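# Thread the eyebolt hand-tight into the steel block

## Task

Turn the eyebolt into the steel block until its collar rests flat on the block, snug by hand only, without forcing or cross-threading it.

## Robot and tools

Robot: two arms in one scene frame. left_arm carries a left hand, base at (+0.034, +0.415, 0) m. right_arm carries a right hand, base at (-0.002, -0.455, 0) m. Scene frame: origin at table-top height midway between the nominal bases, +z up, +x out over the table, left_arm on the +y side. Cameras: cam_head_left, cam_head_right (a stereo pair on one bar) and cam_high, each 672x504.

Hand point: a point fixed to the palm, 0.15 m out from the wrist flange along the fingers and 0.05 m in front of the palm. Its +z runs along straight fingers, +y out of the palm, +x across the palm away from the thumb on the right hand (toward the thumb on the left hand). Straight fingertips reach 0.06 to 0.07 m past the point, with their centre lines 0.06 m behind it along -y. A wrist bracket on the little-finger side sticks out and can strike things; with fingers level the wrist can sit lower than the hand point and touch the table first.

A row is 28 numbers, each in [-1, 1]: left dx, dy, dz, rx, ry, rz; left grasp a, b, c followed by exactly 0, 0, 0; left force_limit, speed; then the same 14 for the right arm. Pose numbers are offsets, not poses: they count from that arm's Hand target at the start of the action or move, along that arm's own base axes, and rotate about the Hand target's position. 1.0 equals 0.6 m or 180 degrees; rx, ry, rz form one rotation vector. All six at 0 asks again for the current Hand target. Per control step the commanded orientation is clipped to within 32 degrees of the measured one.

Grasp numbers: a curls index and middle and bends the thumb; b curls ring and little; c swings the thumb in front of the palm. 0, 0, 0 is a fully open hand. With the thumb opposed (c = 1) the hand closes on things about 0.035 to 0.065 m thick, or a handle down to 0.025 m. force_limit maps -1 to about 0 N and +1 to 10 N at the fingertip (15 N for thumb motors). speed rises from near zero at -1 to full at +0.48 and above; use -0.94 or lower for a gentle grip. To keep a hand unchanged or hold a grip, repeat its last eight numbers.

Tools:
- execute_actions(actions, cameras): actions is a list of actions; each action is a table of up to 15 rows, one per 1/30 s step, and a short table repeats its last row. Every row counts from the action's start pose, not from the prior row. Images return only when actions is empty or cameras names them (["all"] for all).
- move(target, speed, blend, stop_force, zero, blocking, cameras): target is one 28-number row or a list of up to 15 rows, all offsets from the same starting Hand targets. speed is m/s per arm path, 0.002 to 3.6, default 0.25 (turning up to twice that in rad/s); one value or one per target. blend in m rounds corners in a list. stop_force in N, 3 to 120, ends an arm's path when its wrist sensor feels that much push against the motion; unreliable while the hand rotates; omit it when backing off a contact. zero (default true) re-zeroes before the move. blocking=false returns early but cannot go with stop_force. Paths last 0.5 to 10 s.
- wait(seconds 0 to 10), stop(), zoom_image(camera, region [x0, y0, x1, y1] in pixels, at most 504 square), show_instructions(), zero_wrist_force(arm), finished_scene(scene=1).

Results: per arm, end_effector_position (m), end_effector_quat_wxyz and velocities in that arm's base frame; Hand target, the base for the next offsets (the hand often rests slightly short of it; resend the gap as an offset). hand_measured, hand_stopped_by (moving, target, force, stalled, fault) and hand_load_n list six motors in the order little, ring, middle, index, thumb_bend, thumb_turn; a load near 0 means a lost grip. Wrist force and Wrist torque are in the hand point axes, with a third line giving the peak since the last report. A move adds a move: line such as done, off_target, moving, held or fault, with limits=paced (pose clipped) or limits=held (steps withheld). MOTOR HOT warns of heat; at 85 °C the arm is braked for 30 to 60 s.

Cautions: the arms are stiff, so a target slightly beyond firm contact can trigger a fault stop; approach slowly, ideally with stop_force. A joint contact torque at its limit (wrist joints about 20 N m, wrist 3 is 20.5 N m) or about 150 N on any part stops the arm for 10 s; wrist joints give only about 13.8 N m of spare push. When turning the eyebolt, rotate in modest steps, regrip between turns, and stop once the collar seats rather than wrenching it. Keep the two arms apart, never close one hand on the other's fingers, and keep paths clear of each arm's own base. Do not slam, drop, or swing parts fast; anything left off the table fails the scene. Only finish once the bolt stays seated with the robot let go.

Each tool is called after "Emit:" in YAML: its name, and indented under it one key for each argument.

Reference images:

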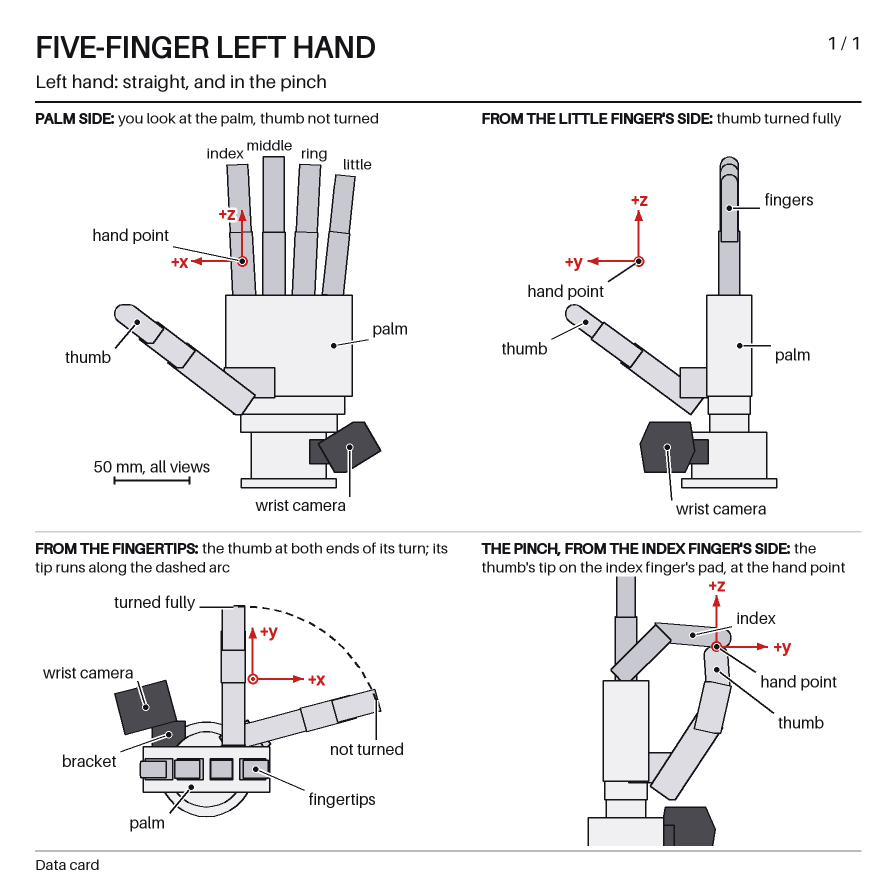

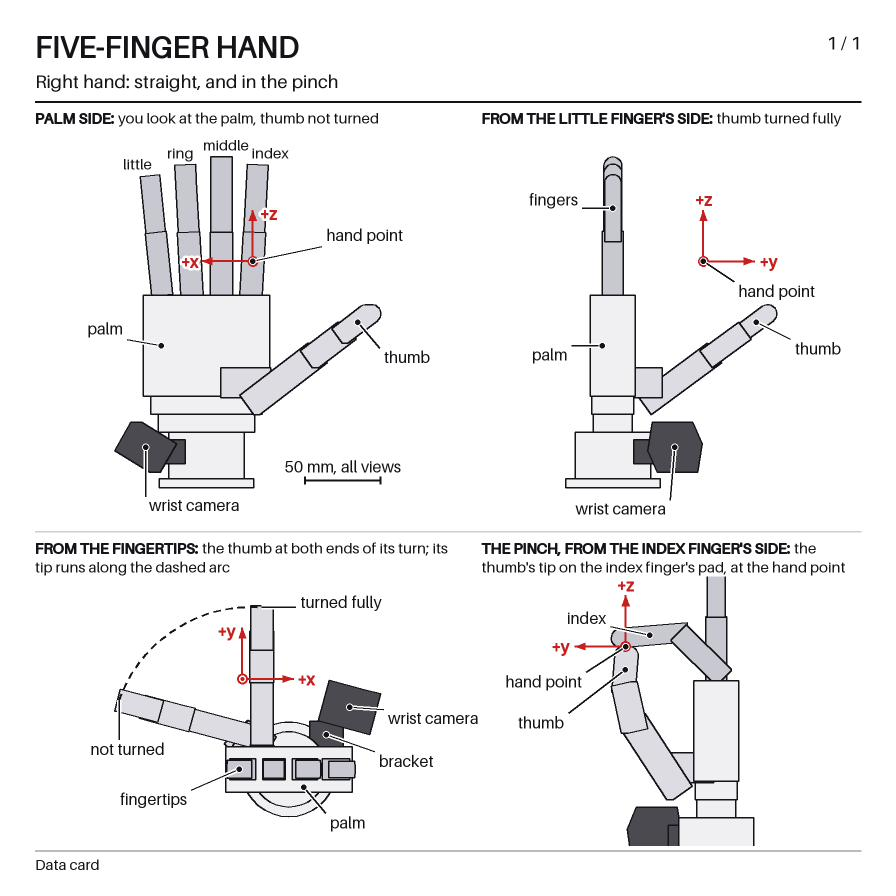

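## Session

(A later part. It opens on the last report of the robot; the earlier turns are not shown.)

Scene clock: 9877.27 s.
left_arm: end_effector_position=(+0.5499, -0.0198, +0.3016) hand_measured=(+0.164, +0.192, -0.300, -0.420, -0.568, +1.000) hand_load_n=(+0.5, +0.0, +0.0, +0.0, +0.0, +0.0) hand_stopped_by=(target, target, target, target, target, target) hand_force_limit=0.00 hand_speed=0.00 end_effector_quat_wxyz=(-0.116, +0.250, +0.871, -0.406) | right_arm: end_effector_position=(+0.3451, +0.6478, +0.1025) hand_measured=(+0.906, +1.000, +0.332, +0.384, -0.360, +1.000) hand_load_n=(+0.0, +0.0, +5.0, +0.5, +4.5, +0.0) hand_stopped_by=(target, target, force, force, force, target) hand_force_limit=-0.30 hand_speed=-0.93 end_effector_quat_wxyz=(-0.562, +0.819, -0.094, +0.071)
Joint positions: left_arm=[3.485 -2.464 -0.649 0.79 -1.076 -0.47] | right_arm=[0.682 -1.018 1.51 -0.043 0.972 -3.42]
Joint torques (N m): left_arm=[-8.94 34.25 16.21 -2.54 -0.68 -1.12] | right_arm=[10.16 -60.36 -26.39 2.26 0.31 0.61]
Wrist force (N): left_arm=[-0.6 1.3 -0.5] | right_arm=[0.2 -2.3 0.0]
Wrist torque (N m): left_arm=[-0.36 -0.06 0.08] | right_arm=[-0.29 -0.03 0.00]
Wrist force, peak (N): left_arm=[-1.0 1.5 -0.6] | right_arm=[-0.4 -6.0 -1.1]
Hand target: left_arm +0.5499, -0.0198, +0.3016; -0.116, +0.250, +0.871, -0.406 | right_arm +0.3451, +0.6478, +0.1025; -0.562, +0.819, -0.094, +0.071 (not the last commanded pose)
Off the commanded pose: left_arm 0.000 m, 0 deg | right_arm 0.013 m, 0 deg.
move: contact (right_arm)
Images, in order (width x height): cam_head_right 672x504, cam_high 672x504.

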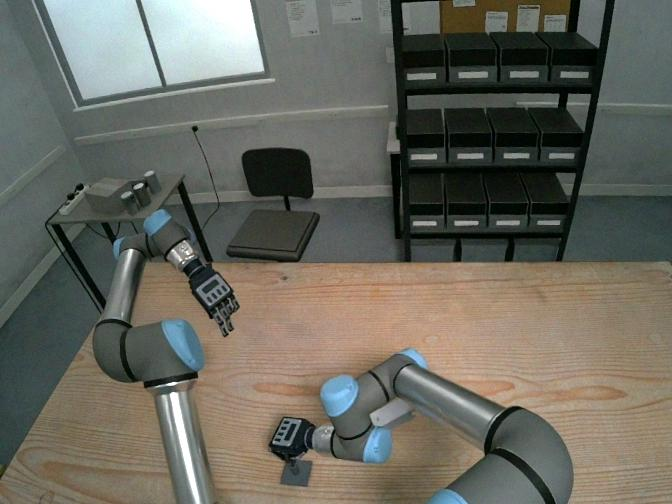

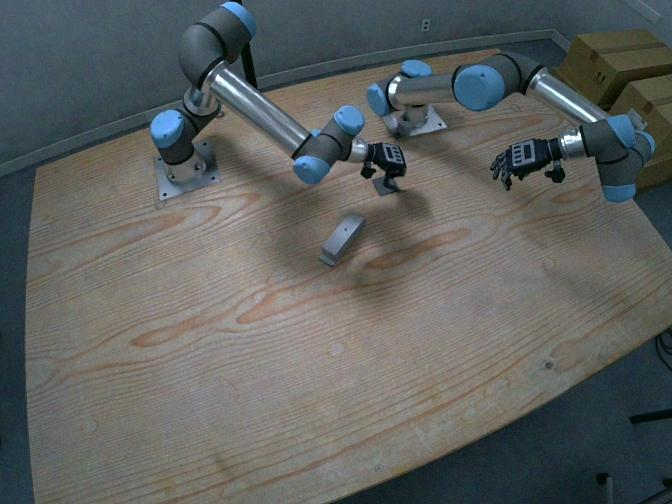

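Emit:
move:
  target:
    - [0,0,0,0,0,0,0.35,0.6,1,0,0,0,0.0,0,0,0,0.0025,0,0,0,0.94,1,1,0,0,0,-0.3,-0.93]
    - [0,0,0,0,0,0,0.35,0.6,1,0,0,0,0.0,0,-0.002,-0.0025,0.0025,0,0,0,0.94,1,1,0,0,0,-0.3,-0.93]
    - [0,0,0,0,0,0,0.35,0.6,1,0,0,0,0.0,0,-0.002,-0.0025,-0.025,0,0,0,0.94,1,1,0,0,0,-0.3,-0.93]
  speed: 0.01
  stop_force: 4
  zero: false
  cameras: ["cam_head_right","cam_high"]

Emit:
zoom_image:
  camera: "cam_head_right"
  region: [280, 450, 304, 474]

Emit:
zoom_image:
  camera: "cam_high"
  region: [376, 160, 400, 184]

Scene clock: 9905.07 s.
left_arm: end_effector_position=(+0.5499, -0.0198, +0.3016) hand_measured=(+0.164, +0.192, -0.300, -0.420, -0.568, +1.000) hand_load_n=(+0.0, +0.0, +0.0, +0.0, +0.0, +0.0) hand_stopped_by=(target, target, target, target, target, target) hand_force_limit=0.00 hand_speed=0.00 end_effector_quat_wxyz=(-0.116, +0.250, +0.871, -0.406) | right_arm: end_effector_position=(+0.3440, +0.6463, +0.1024) hand_measured=(+0.906, +1.000, +0.332, +0.384, -0.360, +1.000) hand_load_n=(+0.0, +0.0, +5.0, +1.0, +4.5, +0.0) hand_stopped_by=(target, target, force, force, force, target) hand_force_limit=-0.30 hand_speed=-0.93 end_effector_quat_wxyz=(-0.562, +0.819, -0.093, +0.072)
Joint positions: left_arm=[3.485 -2.464 -0.649 0.79 -1.076 -0.47] | right_arm=[0.681 -1.022 1.517 -0.047 0.971 -3.42]
Joint torques (N m): left_arm=[-8.44 34.43 17.17 -2.65 -0.7 -1.1] | right_arm=[-4.64 -59.39 -26.91 2.11 -1.17 -1.9]
Wrist force (N): left_arm=[-0.6 1.2 -0.6] | right_arm=[-0.1 -2.2 0.0]
Wrist torque (N m): left_arm=[-0.37 -0.06 0.09] | right_arm=[-0.27 0.02 -0.02]
Wrist force, peak (N): left_arm=[-1.0 1.5 -0.7] | right_arm=[-0.5 -6.0 -1.1]
Hand target: left_arm +0.5499, -0.0198, +0.3016; -0.116, +0.250, +0.871, -0.406 | right_arm +0.3439, +0.6463, +0.1024; -0.562, +0.819, -0.093, +0.072 (not the last commanded pose)
Off the commanded pose: left_arm 0.000 m, 0 deg | right_arm 0.015 m, 0 deg.
move: contact (right_arm); path passed 2 of 3 targets
Images, in order (width x height): cam_head_right 672x504, cam_high 672x504.

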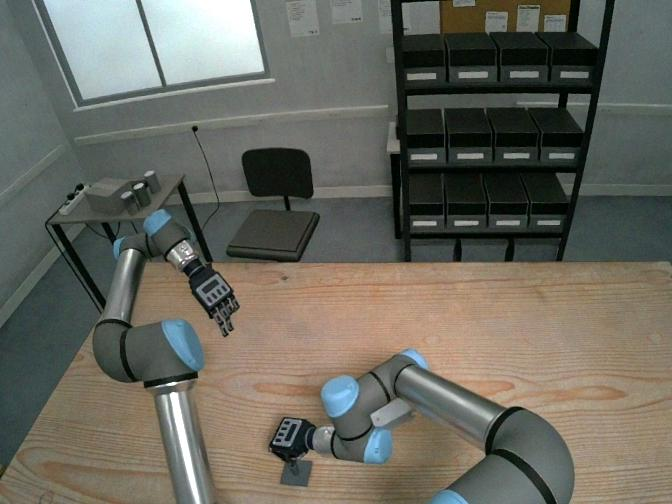

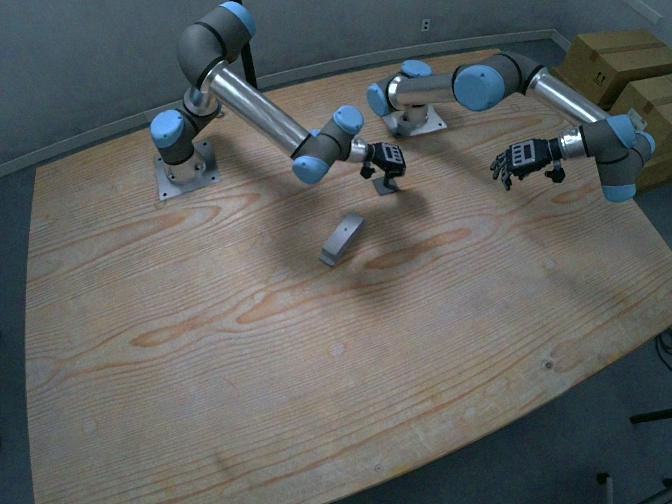

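Scaled by 21.000 from the camera's 672x504 image, which has a finer 960x720 frame.

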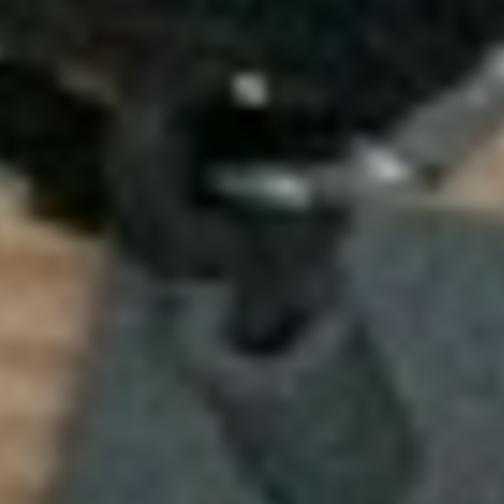

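Scaled by 21.000 from the camera's 672x504 image, which has a finer 960x720 frame.

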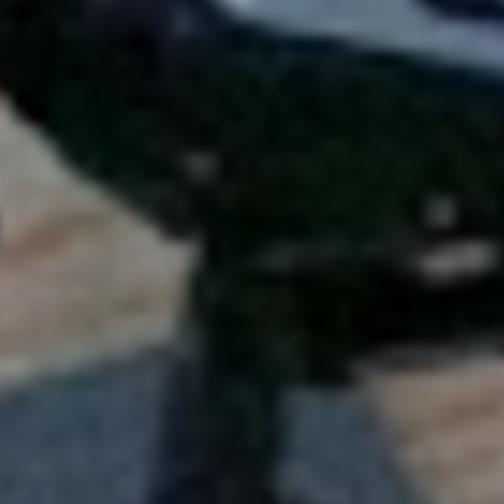

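Emit:
move:
  target: [0,0,0,0,0,0,0.35,0.6,1,0,0,0,0.0,0,0,0,0.0167,0,0,0,0.94,1,1,0,0,0,-0.3,-0.93]
  speed: 0.02
  cameras: ["all"]

Emit:
zoom_image:
  camera: "cam_head_right"
  region: [280, 446, 304, 470]

Emit:
zoom_image:
  camera: "cam_high"
  region: [376, 156, 404, 184]

Emit:
zoom_image:
  camera: "cam_head_left"
  region: [294, 446, 322, 474]

Scene clock: 9935.93 s.
left_arm: end_effector_position=(+0.5499, -0.0198, +0.3016) hand_measured=(+0.164, +0.192, -0.300, -0.420, -0.568, +1.000) hand_load_n=(+0.0, +0.0, +0.0, +0.0, +0.0, +0.0) hand_stopped_by=(target, target, target, target, target, target) hand_force_limit=0.00 hand_speed=0.00 end_effector_quat_wxyz=(-0.116, +0.250, +0.871, -0.406) | right_arm: end_effector_position=(+0.3439, +0.6463, +0.1126) hand_measured=(+0.906, +1.000, +0.332, +0.384, -0.360, +1.000) hand_load_n=(+0.0, +0.0, +5.0, +0.5, +5.5, +0.0) hand_stopped_by=(target, target, force, force, force, target) hand_force_limit=-0.30 hand_speed=-0.93 end_effector_quat_wxyz=(-0.562, +0.819, -0.093, +0.072)
Joint positions: left_arm=[3.485 -2.464 -0.649 0.79 -1.076 -0.47] | right_arm=[0.682 -1.033 1.506 -0.024 0.971 -3.42]
Joint torques (N m): left_arm=[-7.64 34.07 16.62 -2.56 -0.98 -1.25] | right_arm=[9.4 -40.11 -13.31 -2.66 -0.73 -1.11]
Wrist force (N): left_arm=[-0.6 1.6 -0.6] | right_arm=[0.2 -0.7 0.8]
Wrist torque (N m): left_arm=[-0.32 -0.06 0.08] | right_arm=[-0.21 -0.03 0.01]
Wrist force, peak (N): left_arm=[-0.8 1.6 -0.8] | right_arm=[0.2 -2.5 0.1]
Hand target: left_arm +0.5499, -0.0198, +0.3016; -0.116, +0.250, +0.871, -0.406 | right_arm +0.3439, +0.6463, +0.1124; -0.562, +0.819, -0.093, +0.072
Off the commanded pose: left_arm 0.000 m, 0 deg | right_arm 0.000 m, 0 deg.
move: done

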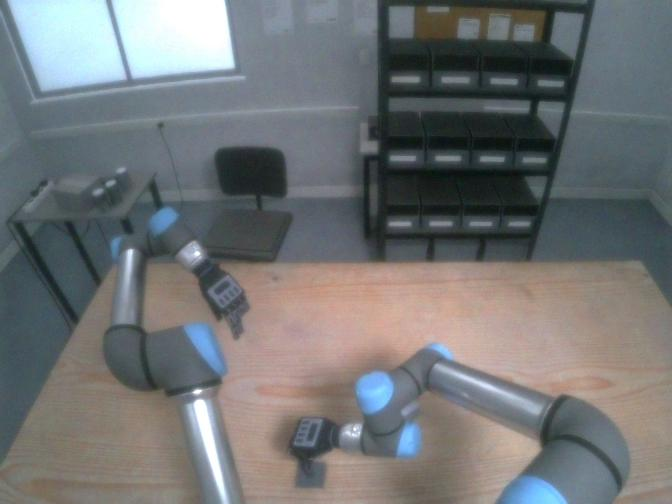

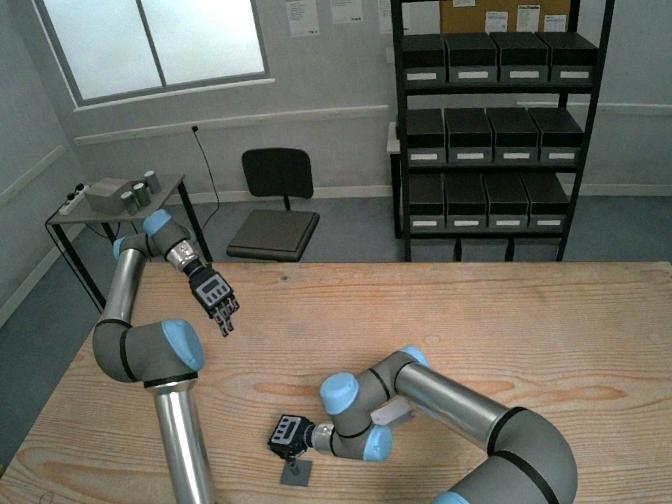

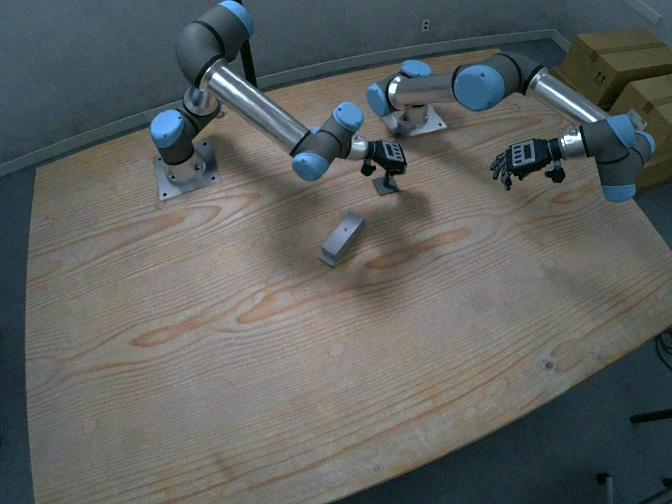

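Scaled by 21.000 from the camera's 672x504 image, which has a finer 960x720 frame.

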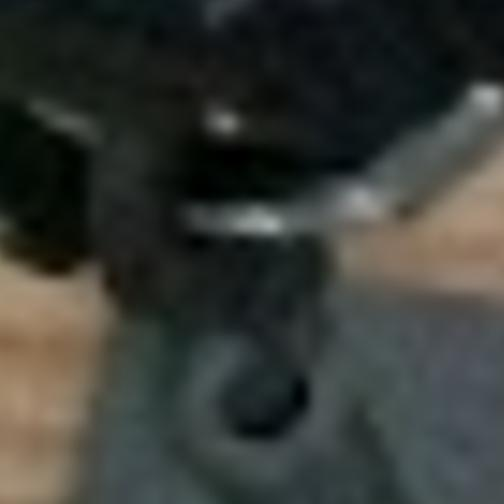

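Scaled by 18.000 from the camera's 672x504 image, which has a finer 960x720 frame.

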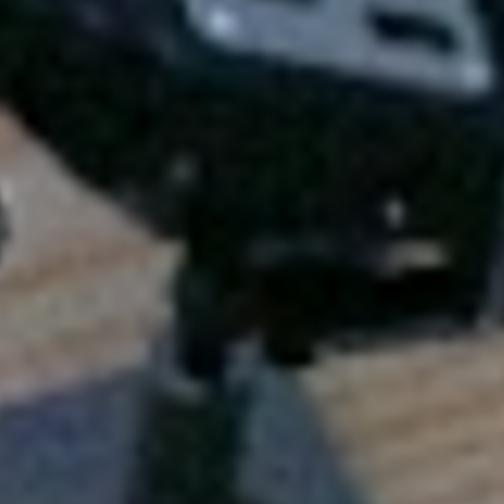

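Scaled by 18.000 from the camera's 672x504 image, which has a finer 960x720 frame.

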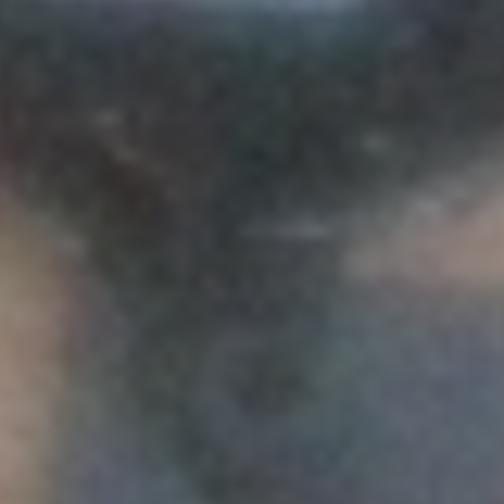

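Emit:
move:
  target:
    - [0,0,0,0,0,0,0.35,0.6,1,0,0,0,0.0,0,-0.0035,0,0,0,0,0,0.94,1,1,0,0,0,-0.3,-0.93]
    - [0,0,0,0,0,0,0.35,0.6,1,0,0,0,0.0,0,-0.0035,0,-0.04,0,0,0,0.94,1,1,0,0,0,-0.3,-0.93]
  speed: 0.01
  stop_force: 3.5
  cameras: ["cam_head_right","cam_high"]

Emit:
zoom_image:
  camera: "cam_head_right"
  region: [280, 446, 304, 470]

Emit:
zoom_image:
  camera: "cam_high"
  region: [376, 156, 404, 184]

Scene clock: 9964.10 s.
left_arm: end_effector_position=(+0.5499, -0.0198, +0.3016) hand_measured=(+0.164, +0.192, -0.300, -0.420, -0.568, +1.000) hand_load_n=(+0.0, +0.0, +0.0, +0.0, +0.0, +0.0) hand_stopped_by=(target, target, target, target, target, target) hand_force_limit=0.00 hand_speed=0.00 end_effector_quat_wxyz=(-0.116, +0.250, +0.871, -0.406) | right_arm: end_effector_position=(+0.3418, +0.6463, +0.1023) hand_measured=(+0.906, +1.000, +0.332, +0.384, -0.360, +1.000) hand_load_n=(-0.5, +0.0, +5.0, +1.0, +4.5, +0.0) hand_stopped_by=(target, target, force, force, force, target) hand_force_limit=-0.30 hand_speed=-0.93 end_effector_quat_wxyz=(-0.562, +0.819, -0.093, +0.072)
Joint positions: left_arm=[3.485 -2.464 -0.649 0.79 -1.076 -0.47] | right_arm=[0.684 -1.024 1.522 -0.049 0.974 -3.419]
Joint torques (N m): left_arm=[-8.12 33.57 15.38 -2.65 -0.78 -1.36] | right_arm=[-10.72 -59.13 -26.73 2.15 -0.58 -1.52]
Wrist force (N): left_arm=[-0.8 1.2 -0.8] | right_arm=[0.0 -2.5 0.1]
Wrist torque (N m): left_arm=[-0.36 -0.03 0.07] | right_arm=[-0.28 0.00 -0.02]
Wrist force, peak (N): left_arm=[-1.0 1.6 -0.8] | right_arm=[-0.1 -5.4 -0.7]
Hand target: left_arm +0.5499, -0.0198, +0.3016; -0.116, +0.250, +0.871, -0.406 | right_arm +0.3418, +0.6463, +0.1023; -0.562, +0.819, -0.093, +0.072 (not the last commanded pose)
Off the commanded pose: left_arm 0.000 m, 0 deg | right_arm 0.014 m, 0 deg.
move: contact (right_arm); path passed 1 of 2 targets
Images, in order (width x height): cam_head_right 672x504, cam_high 672x504.

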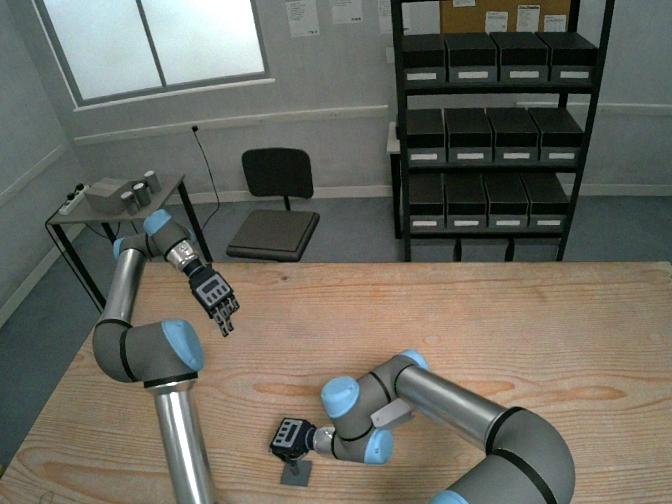

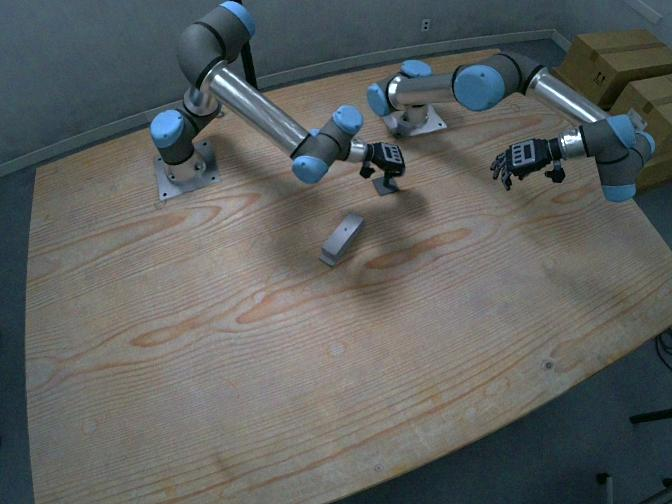

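Scaled by 21.000 from the camera's 672x504 image, which has a finer 960x720 frame.

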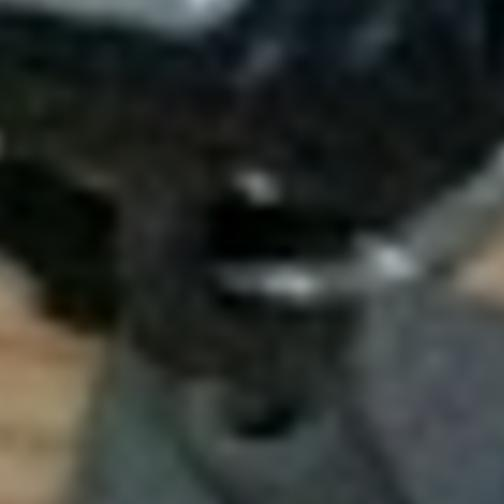

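Scaled by 18.000 from the camera's 672x504 image, which has a finer 960x720 frame.

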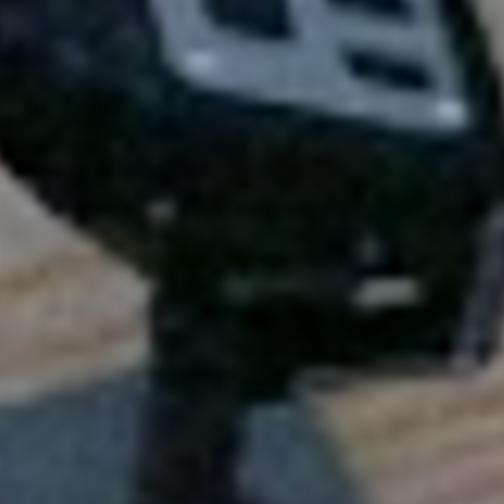

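Emit:
move:
  target:
    - [0,0,0,0,0,0,0.35,0.6,1,0,0,0,0.0,0,0,0,0.0215,0,0,0,0.94,1,1,0,0,0,-0.3,-0.93]
    - [0,0,0,0,0,0,0.35,0.6,1,0,0,0,0.0,0,-0.0223,0.0137,0.0215,0,0,0,0.94,1,1,0,0,0,-0.3,-0.93]
    - [0,0,0,0,0,0,0.35,0.6,1,0,0,0,0.0,0,-0.0077,0.0057,0.0215,0,0,0,0.94,1,1,0,0,0,-0.3,-0.93]
  speed: 0.025
  cameras: ["cam_head_right","cam_high"]

Emit:
zoom_image:
  camera: "cam_head_right"
  region: [280, 446, 304, 470]

Emit:
zoom_image:
  camera: "cam_high"
  region: [376, 156, 404, 184]

Scene clock: 10021.07 s.
left_arm: end_effector_position=(+0.5499, -0.0198, +0.3016) hand_measured=(+0.164, +0.192, -0.300, -0.420, -0.568, +1.000) hand_load_n=(+0.0, +0.0, +0.0, +0.0, +0.0, +0.0) hand_stopped_by=(target, target, target, target, target, target) hand_force_limit=0.00 hand_speed=0.00 end_effector_quat_wxyz=(-0.116, +0.250, +0.871, -0.406) | right_arm: end_effector_position=(+0.3374, +0.6497, +0.1152) hand_measured=(+0.906, +1.000, +0.332, +0.384, -0.360, +1.000) hand_load_n=(+0.0, +0.0, +4.5, +0.0, +5.0, +0.0) hand_stopped_by=(target, target, force, force, force, target) hand_force_limit=-0.30 hand_speed=-0.93 end_effector_quat_wxyz=(-0.562, +0.819, -0.093, +0.072)
Joint positions: left_arm=[3.485 -2.464 -0.649 0.79 -1.076 -0.47] | right_arm=[0.694 -1.039 1.508 -0.024 0.983 -3.414]
Joint torques (N m): left_arm=[-7.85 33.83 15.35 -2.57 -0.78 -1.24] | right_arm=[9.53 -32.81 -19.19 0.17 0.4 1.31]
Wrist force (N): left_arm=[-0.7 1.3 -0.7] | right_arm=[0.1 -0.9 0.7]
Wrist torque (N m): left_arm=[-0.35 -0.05 0.08] | right_arm=[-0.23 -0.03 -0.11]
Wrist force, peak (N): left_arm=[-0.8 1.7 -0.8] | right_arm=[0.1 -2.6 0.4]
Hand target: left_arm +0.5499, -0.0198, +0.3016; -0.116, +0.250, +0.871, -0.406 | right_arm +0.3372, +0.6498, +0.1152; -0.562, +0.819, -0.093, +0.072
Off the commanded pose: left_arm 0.000 m, 0 deg | right_arm 0.000 m, 0 deg.
move: done
Images, in order (width x height): cam_head_right 672x504, cam_high 672x504.

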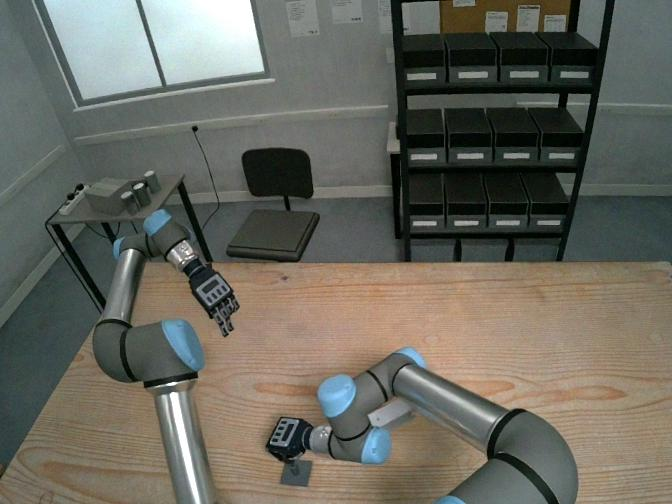

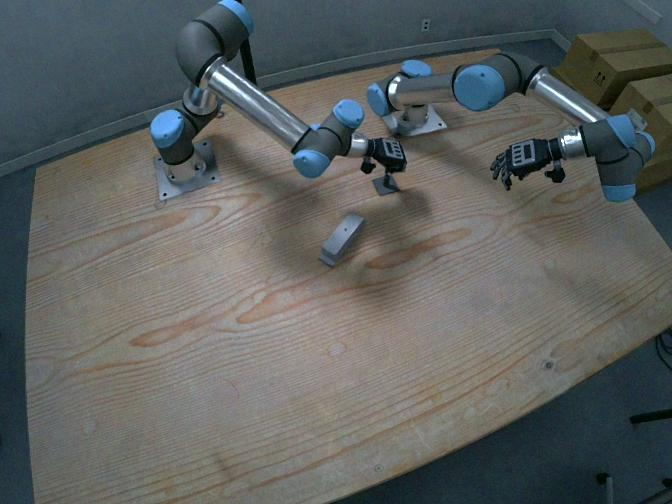

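Scaled by 21.000 from the camera's 672x504 image, which has a finer 960x720 frame.

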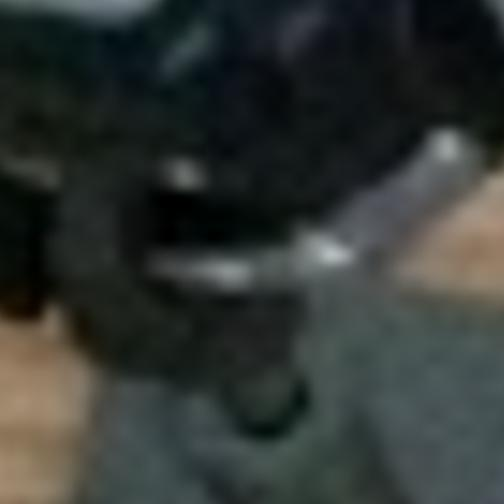

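Scaled by 18.000 from the camera's 672x504 image, which has a finer 960x720 frame.

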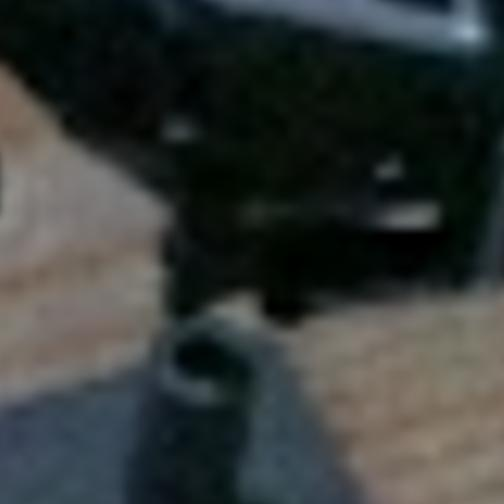

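Emit:
move:
  target:
    - [0,0,0,0,0,0,0.35,0.6,1,0,0,0,0.0,0,-0.0132,0.0118,0,0,0,0,0.94,1,1,0,0,0,-0.3,-0.93]
    - [0,0,0,0,0,0,0.35,0.6,1,0,0,0,0.0,0,0,0.0047,0,0,0,0,0.94,1,1,0,0,0,-0.3,-0.93]
  speed: 0.025

Emit:
move:
  target: [0,0,0,0,0,0,0.35,0.6,1,0,0,0,0.0,0,0,0,-0.0333,0,0,0,0.94,1,1,0,0,0,-0.3,-0.93]
  speed: 0.012
  stop_force: 3.5
  cameras: ["cam_head_right","cam_high"]

Emit:
zoom_image:
  camera: "cam_head_right"
  region: [280, 446, 304, 470]

Emit:
zoom_image:
  camera: "cam_high"
  region: [376, 156, 404, 184]

Scene clock: 10046.00 s.
left_arm: end_effector_position=(+0.5499, -0.0198, +0.3016) hand_measured=(+0.164, +0.192, -0.300, -0.420, -0.568, +1.000) hand_load_n=(+0.0, +0.0, +0.0, +0.0, +0.0, +0.0) hand_stopped_by=(target, target, target, target, target, target) hand_force_limit=0.00 hand_speed=0.00 end_effector_quat_wxyz=(-0.116, +0.250, +0.871, -0.406) | right_arm: end_effector_position=(+0.3374, +0.6525, +0.1152) hand_measured=(+0.906, +1.000, +0.332, +0.384, -0.360, +1.000) hand_load_n=(+0.0, +0.0, +5.0, +0.0, +5.0, +0.0) hand_stopped_by=(target, target, force, force, force, target) hand_force_limit=-0.30 hand_speed=-0.93 end_effector_quat_wxyz=(-0.562, +0.819, -0.093, +0.072)
Joint positions: left_arm=[3.485 -2.464 -0.649 0.79 -1.076 -0.47] | right_arm=[0.699 -1.034 1.501 -0.022 0.987 -3.411]
Joint torques (N m): left_arm=[-8.81 33.6 15.77 -2.48 -0.87 -1.09] | right_arm=[10.68 -35.1 -19 0.26 0.37 1.12]
Wrist force (N): left_arm=[-0.7 1.5 -0.7] | right_arm=[0.2 -0.7 0.8]
Wrist torque (N m): left_arm=[-0.33 -0.05 0.07] | right_arm=[-0.20 -0.03 -0.10]
Wrist force, peak (N): left_arm=[-0.9 1.6 -0.6] | right_arm=[-1.2 -1.2 1.3]
Hand target: left_arm +0.5499, -0.0198, +0.3016; -0.116, +0.250, +0.871, -0.406 | right_arm +0.3372, +0.6526, +0.1152; -0.562, +0.819, -0.093, +0.072
Off the commanded pose: left_arm 0.000 m, 0 deg | right_arm 0.000 m, 0 deg.
move: done

Scene clock: 10048.23 s.
left_arm: end_effector_position=(+0.5499, -0.0198, +0.3016) hand_measured=(+0.164, +0.192, -0.300, -0.420, -0.568, +1.000) hand_load_n=(+0.0, +0.0, +0.0, +0.0, +0.0, +0.0) hand_stopped_by=(target, target, target, target, target, target) hand_force_limit=0.00 hand_speed=0.00 end_effector_quat_wxyz=(-0.116, +0.250, +0.871, -0.406) | right_arm: end_effector_position=(+0.3372, +0.6526, +0.1021) hand_measured=(+0.906, +1.000, +0.332, +0.384, -0.360, +1.000) hand_load_n=(+0.0, +0.0, +5.0, +0.0, +5.0, +0.0) hand_stopped_by=(target, target, force, force, force, target) hand_force_limit=-0.30 hand_speed=-0.93 end_effector_quat_wxyz=(-0.562, +0.819, -0.093, +0.072)
Joint positions: left_arm=[3.485 -2.464 -0.649 0.79 -1.076 -0.47] | right_arm=[0.699 -1.02 1.515 -0.051 0.987 -3.411]
Joint torques (N m): left_arm=[-9.4 32.71 16.16 -2.64 -0.86 -1.11] | right_arm=[10.7 -61.02 -26.09 2.22 0.63 1.31]
Wrist force (N): left_arm=[-0.8 1.2 -0.8] | right_arm=[0.3 -1.4 0.4]
Wrist torque (N m): left_arm=[-0.36 -0.03 0.07] | right_arm=[-0.22 -0.02 -0.12]
Wrist force, peak (N): left_arm=[-0.9 1.7 -0.8] | right_arm=[0.3 -4.5 -0.4]
Hand target: left_arm +0.5499, -0.0198, +0.3016; -0.116, +0.250, +0.871, -0.406 | right_arm +0.3372, +0.6526, +0.1021; -0.562, +0.819, -0.093, +0.072 (not the last commanded pose)
Off the commanded pose: left_arm 0.000 m, 0 deg | right_arm 0.007 m, 0 deg.
move: contact (right_arm)
Images, in order (width x height): cam_head_right 672x504, cam_high 672x504.

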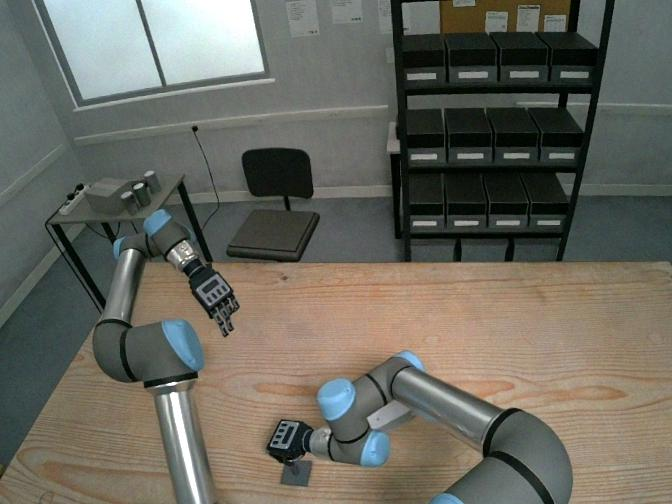

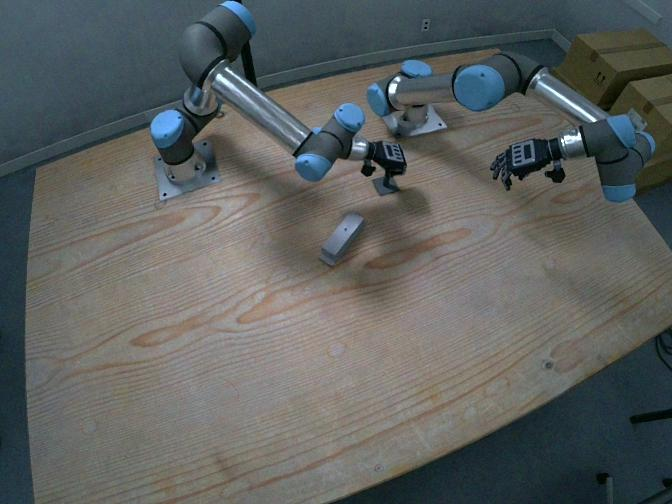

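Scaled by 21.000 from the camera's 672x504 image, which has a finer 960x720 frame.

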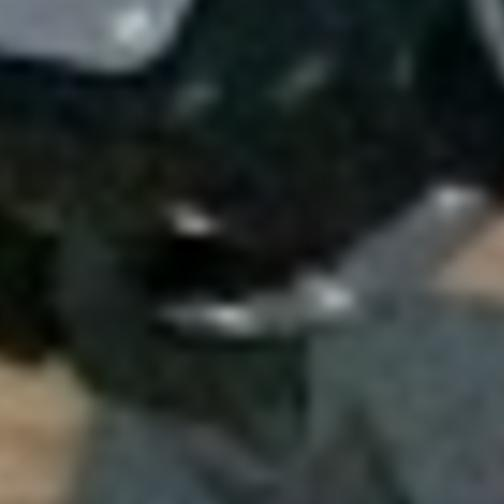

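Scaled by 18.000 from the camera's 672x504 image, which has a finer 960x720 frame.

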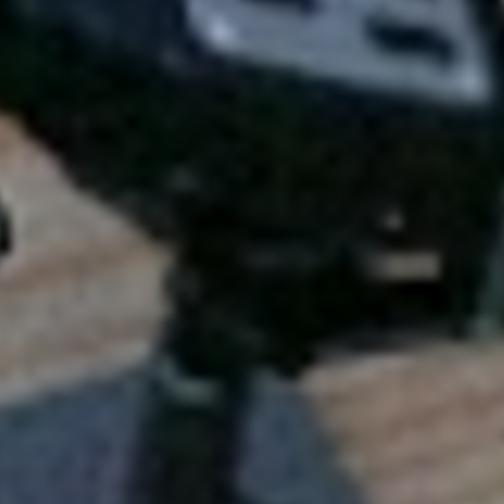

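Emit:
wait:
  seconds: 0
  cameras: ["all"]

Scene clock: 10103.93 s.
left_arm: end_effector_position=(+0.5499, -0.0198, +0.3016) hand_measured=(+0.164, +0.192, -0.300, -0.420, -0.568, +1.000) hand_load_n=(-0.5, +0.0, +0.5, +0.0, +0.0, +0.0) hand_stopped_by=(target, target, target, target, target, target) hand_force_limit=0.00 hand_speed=0.00 end_effector_quat_wxyz=(-0.116, +0.250, +0.871, -0.406) | right_arm: end_effector_position=(+0.3372, +0.6526, +0.1021) hand_measured=(+0.906, +1.000, +0.332, +0.384, -0.360, +1.000) hand_load_n=(+0.0, +0.0, +5.5, +0.0, +5.0, +0.0) hand_stopped_by=(target, target, force, force, force, target) hand_force_limit=-0.30 hand_speed=-0.93 end_effector_quat_wxyz=(-0.562, +0.819, -0.093, +0.072)
Joint positions: left_arm=[3.485 -2.464 -0.649 0.79 -1.076 -0.47] | right_arm=[0.699 -1.02 1.515 -0.051 0.987 -3.411]
Joint torques (N m): left_arm=[-8.37 33.68 16.76 -2.55 -0.67 -1.12] | right_arm=[10.73 -60.57 -26.94 2.14 0.61 0.26]
Wrist force (N): left_arm=[-0.7 1.4 -0.8] | right_arm=[0.2 -1.4 0.4]
Wrist torque (N m): left_arm=[-0.32 -0.06 0.07] | right_arm=[-0.23 -0.01 -0.12]
Wrist force, peak (N): left_arm=[-0.8 1.7 -0.7] | right_arm=[0.3 -1.6 0.7]
Hand target: left_arm +0.5499, -0.0198, +0.3016; -0.116, +0.250, +0.871, -0.406 | right_arm +0.3372, +0.6526, +0.1021; -0.562, +0.819, -0.093, +0.072 (not the last commanded pose)
Off the commanded pose: left_arm 0.000 m, 0 deg | right_arm 0.007 m, 0 deg.

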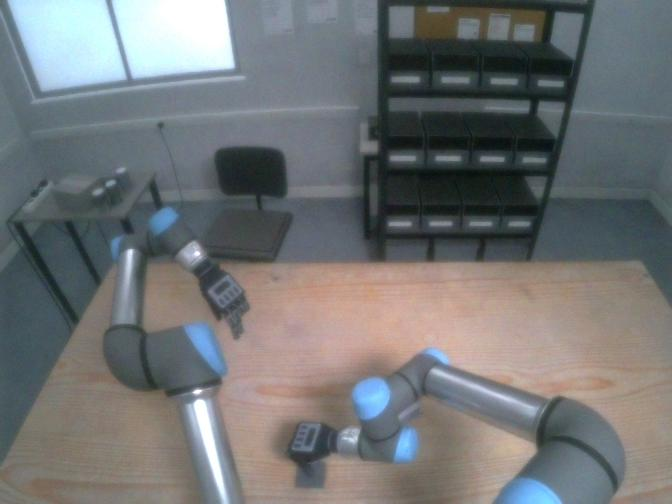

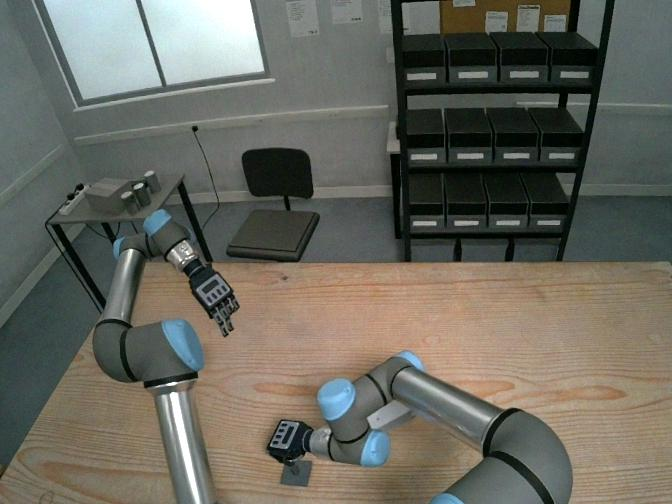

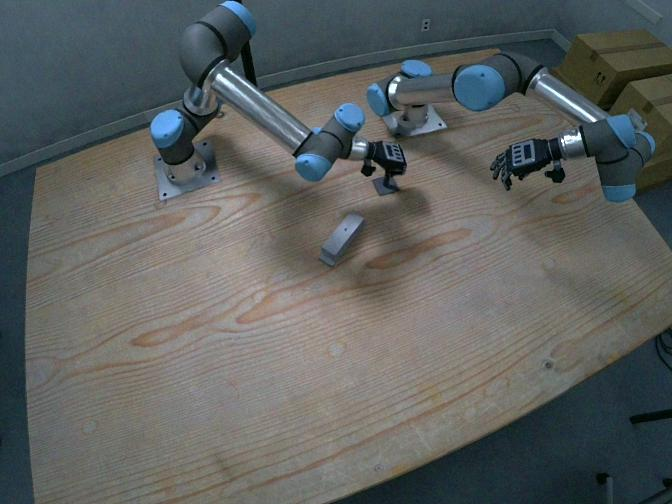

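Emit:
zoom_image:
  camera: "cam_head_right"
  region: [270, 436, 320, 486]

Emit:
zoom_image:
  camera: "cam_high"
  region: [366, 146, 416, 196]

Emit:
zoom_image:
  camera: "cam_head_left"
  region: [285, 440, 335, 490]

Scaled by 10.080 from the camera's 672x504 image, which has a finer 960x720 frame.

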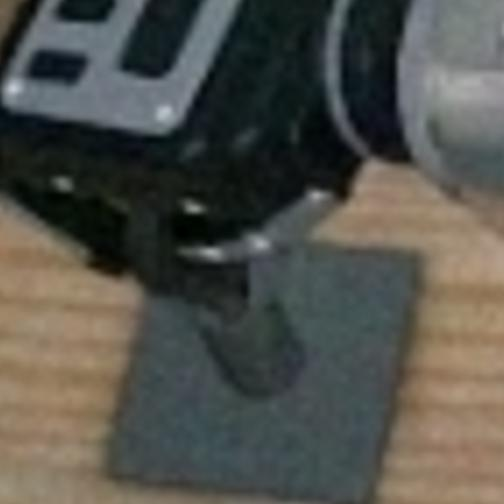

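Scaled by 10.080 from the camera's 672x504 image, which has a finer 960x720 frame.

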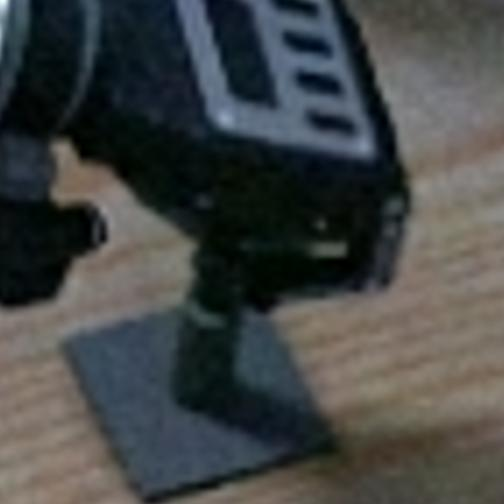

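Scaled by 10.080 from the camera's 672x504 image, which has a finer 960x720 frame.

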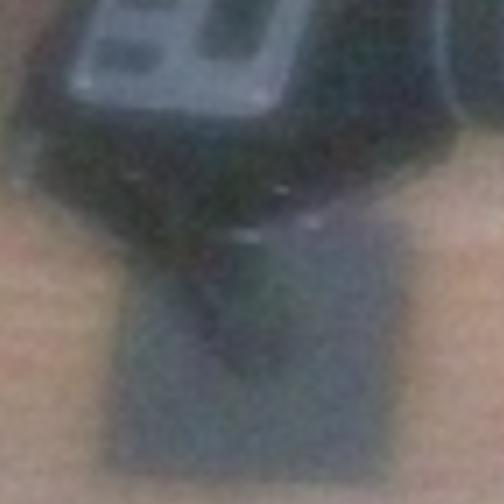

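Emit:
move:
  target: [0,0,0,0,0,0,0.35,0.6,1,0,0,0,0.0,0,0,0,0.02,0,0,0,0.94,1,1,0,0,0,-0.3,-0.93]
  speed: 0.02
  cameras: ["all"]

Emit:
zoom_image:
  camera: "cam_head_right"
  region: [275, 441, 311, 477]

Emit:
zoom_image:
  camera: "cam_high"
  region: [370, 155, 406, 191]

Scene clock: 10121.50 s.
left_arm: end_effector_position=(+0.5499, -0.0198, +0.3016) hand_measured=(+0.164, +0.192, -0.300, -0.420, -0.568, +1.000) hand_load_n=(+0.0, +0.0, +0.0, +0.0, +0.0, +0.0) hand_stopped_by=(target, target, target, target, target, target) hand_force_limit=0.00 hand_speed=0.00 end_effector_quat_wxyz=(-0.116, +0.250, +0.871, -0.406) | right_arm: end_effector_position=(+0.3372, +0.6526, +0.1143) hand_measured=(+0.906, +1.000, +0.332, +0.384, -0.360, +1.000) hand_load_n=(+0.0, +0.0, +4.5, +0.5, +5.0, +0.0) hand_stopped_by=(target, target, force, force, force, target) hand_force_limit=-0.30 hand_speed=-0.93 end_effector_quat_wxyz=(-0.562, +0.819, -0.093, +0.072)
Joint positions: left_arm=[3.485 -2.464 -0.649 0.79 -1.076 -0.47] | right_arm=[0.699 -1.033 1.502 -0.025 0.987 -3.411]
Joint torques (N m): left_arm=[-8.06 34.64 16.26 -2.39 -0.71 -1.31] | right_arm=[10.84 -40.39 -13.24 -2.51 0.61 0.23]
Wrist force (N): left_arm=[-0.9 1.3 -0.5] | right_arm=[0.2 -0.8 0.6]
Wrist torque (N m): left_arm=[-0.37 -0.02 0.07] | right_arm=[-0.21 -0.04 -0.10]
Wrist force, peak (N): left_arm=[-0.8 1.6 -0.7] | right_arm=[0.4 -1.6 0.7]
Hand target: left_arm +0.5499, -0.0198, +0.3016; -0.116, +0.250, +0.871, -0.406 | right_arm +0.3372, +0.6526, +0.1141; -0.562, +0.819, -0.093, +0.072
Off the commanded pose: left_arm 0.000 m, 0 deg | right_arm 0.000 m, 0 deg.
move: done

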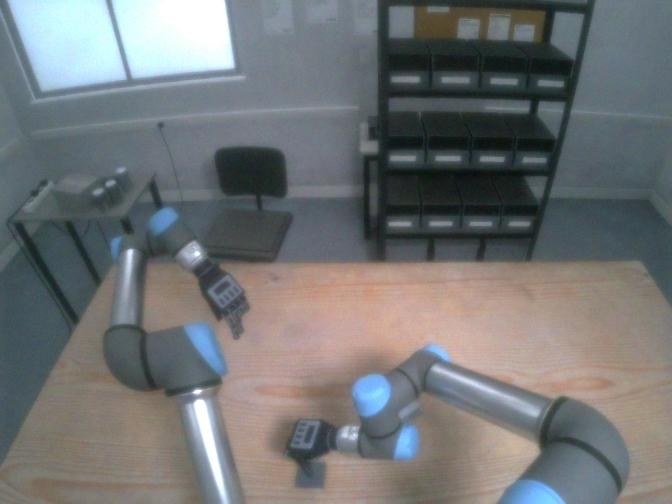

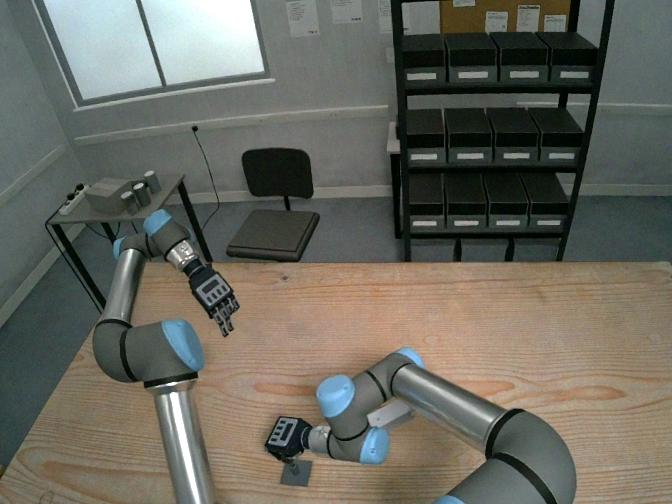

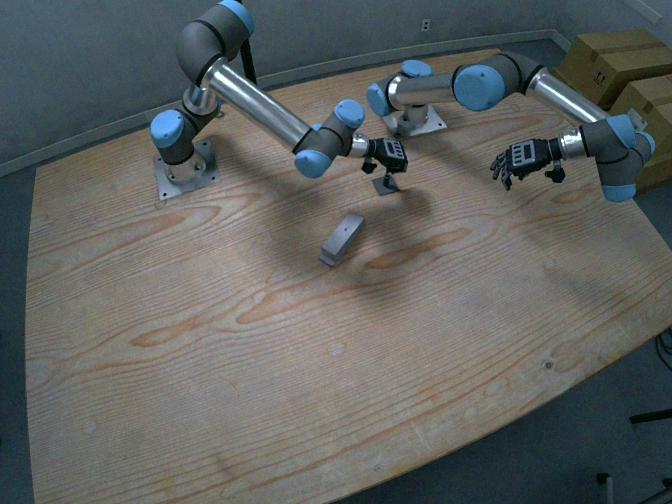

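Scaled by 14.000 from the camera's 672x504 image, which has a finer 960x720 frame.

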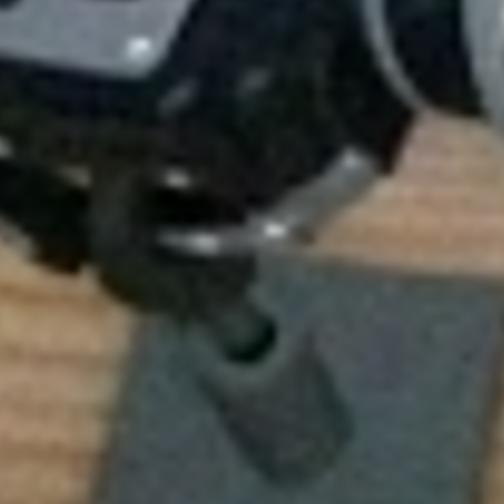

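Scaled by 14.000 from the camera's 672x504 image, which has a finer 960x720 frame.

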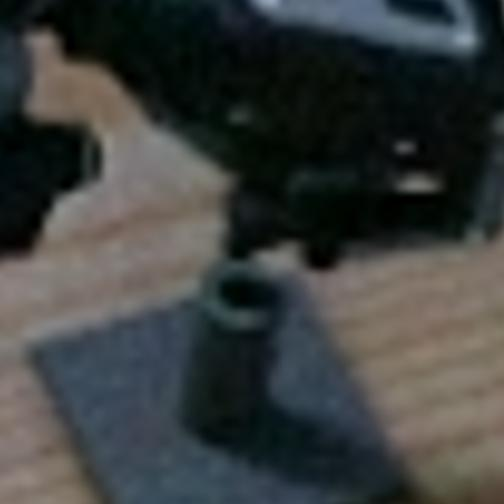

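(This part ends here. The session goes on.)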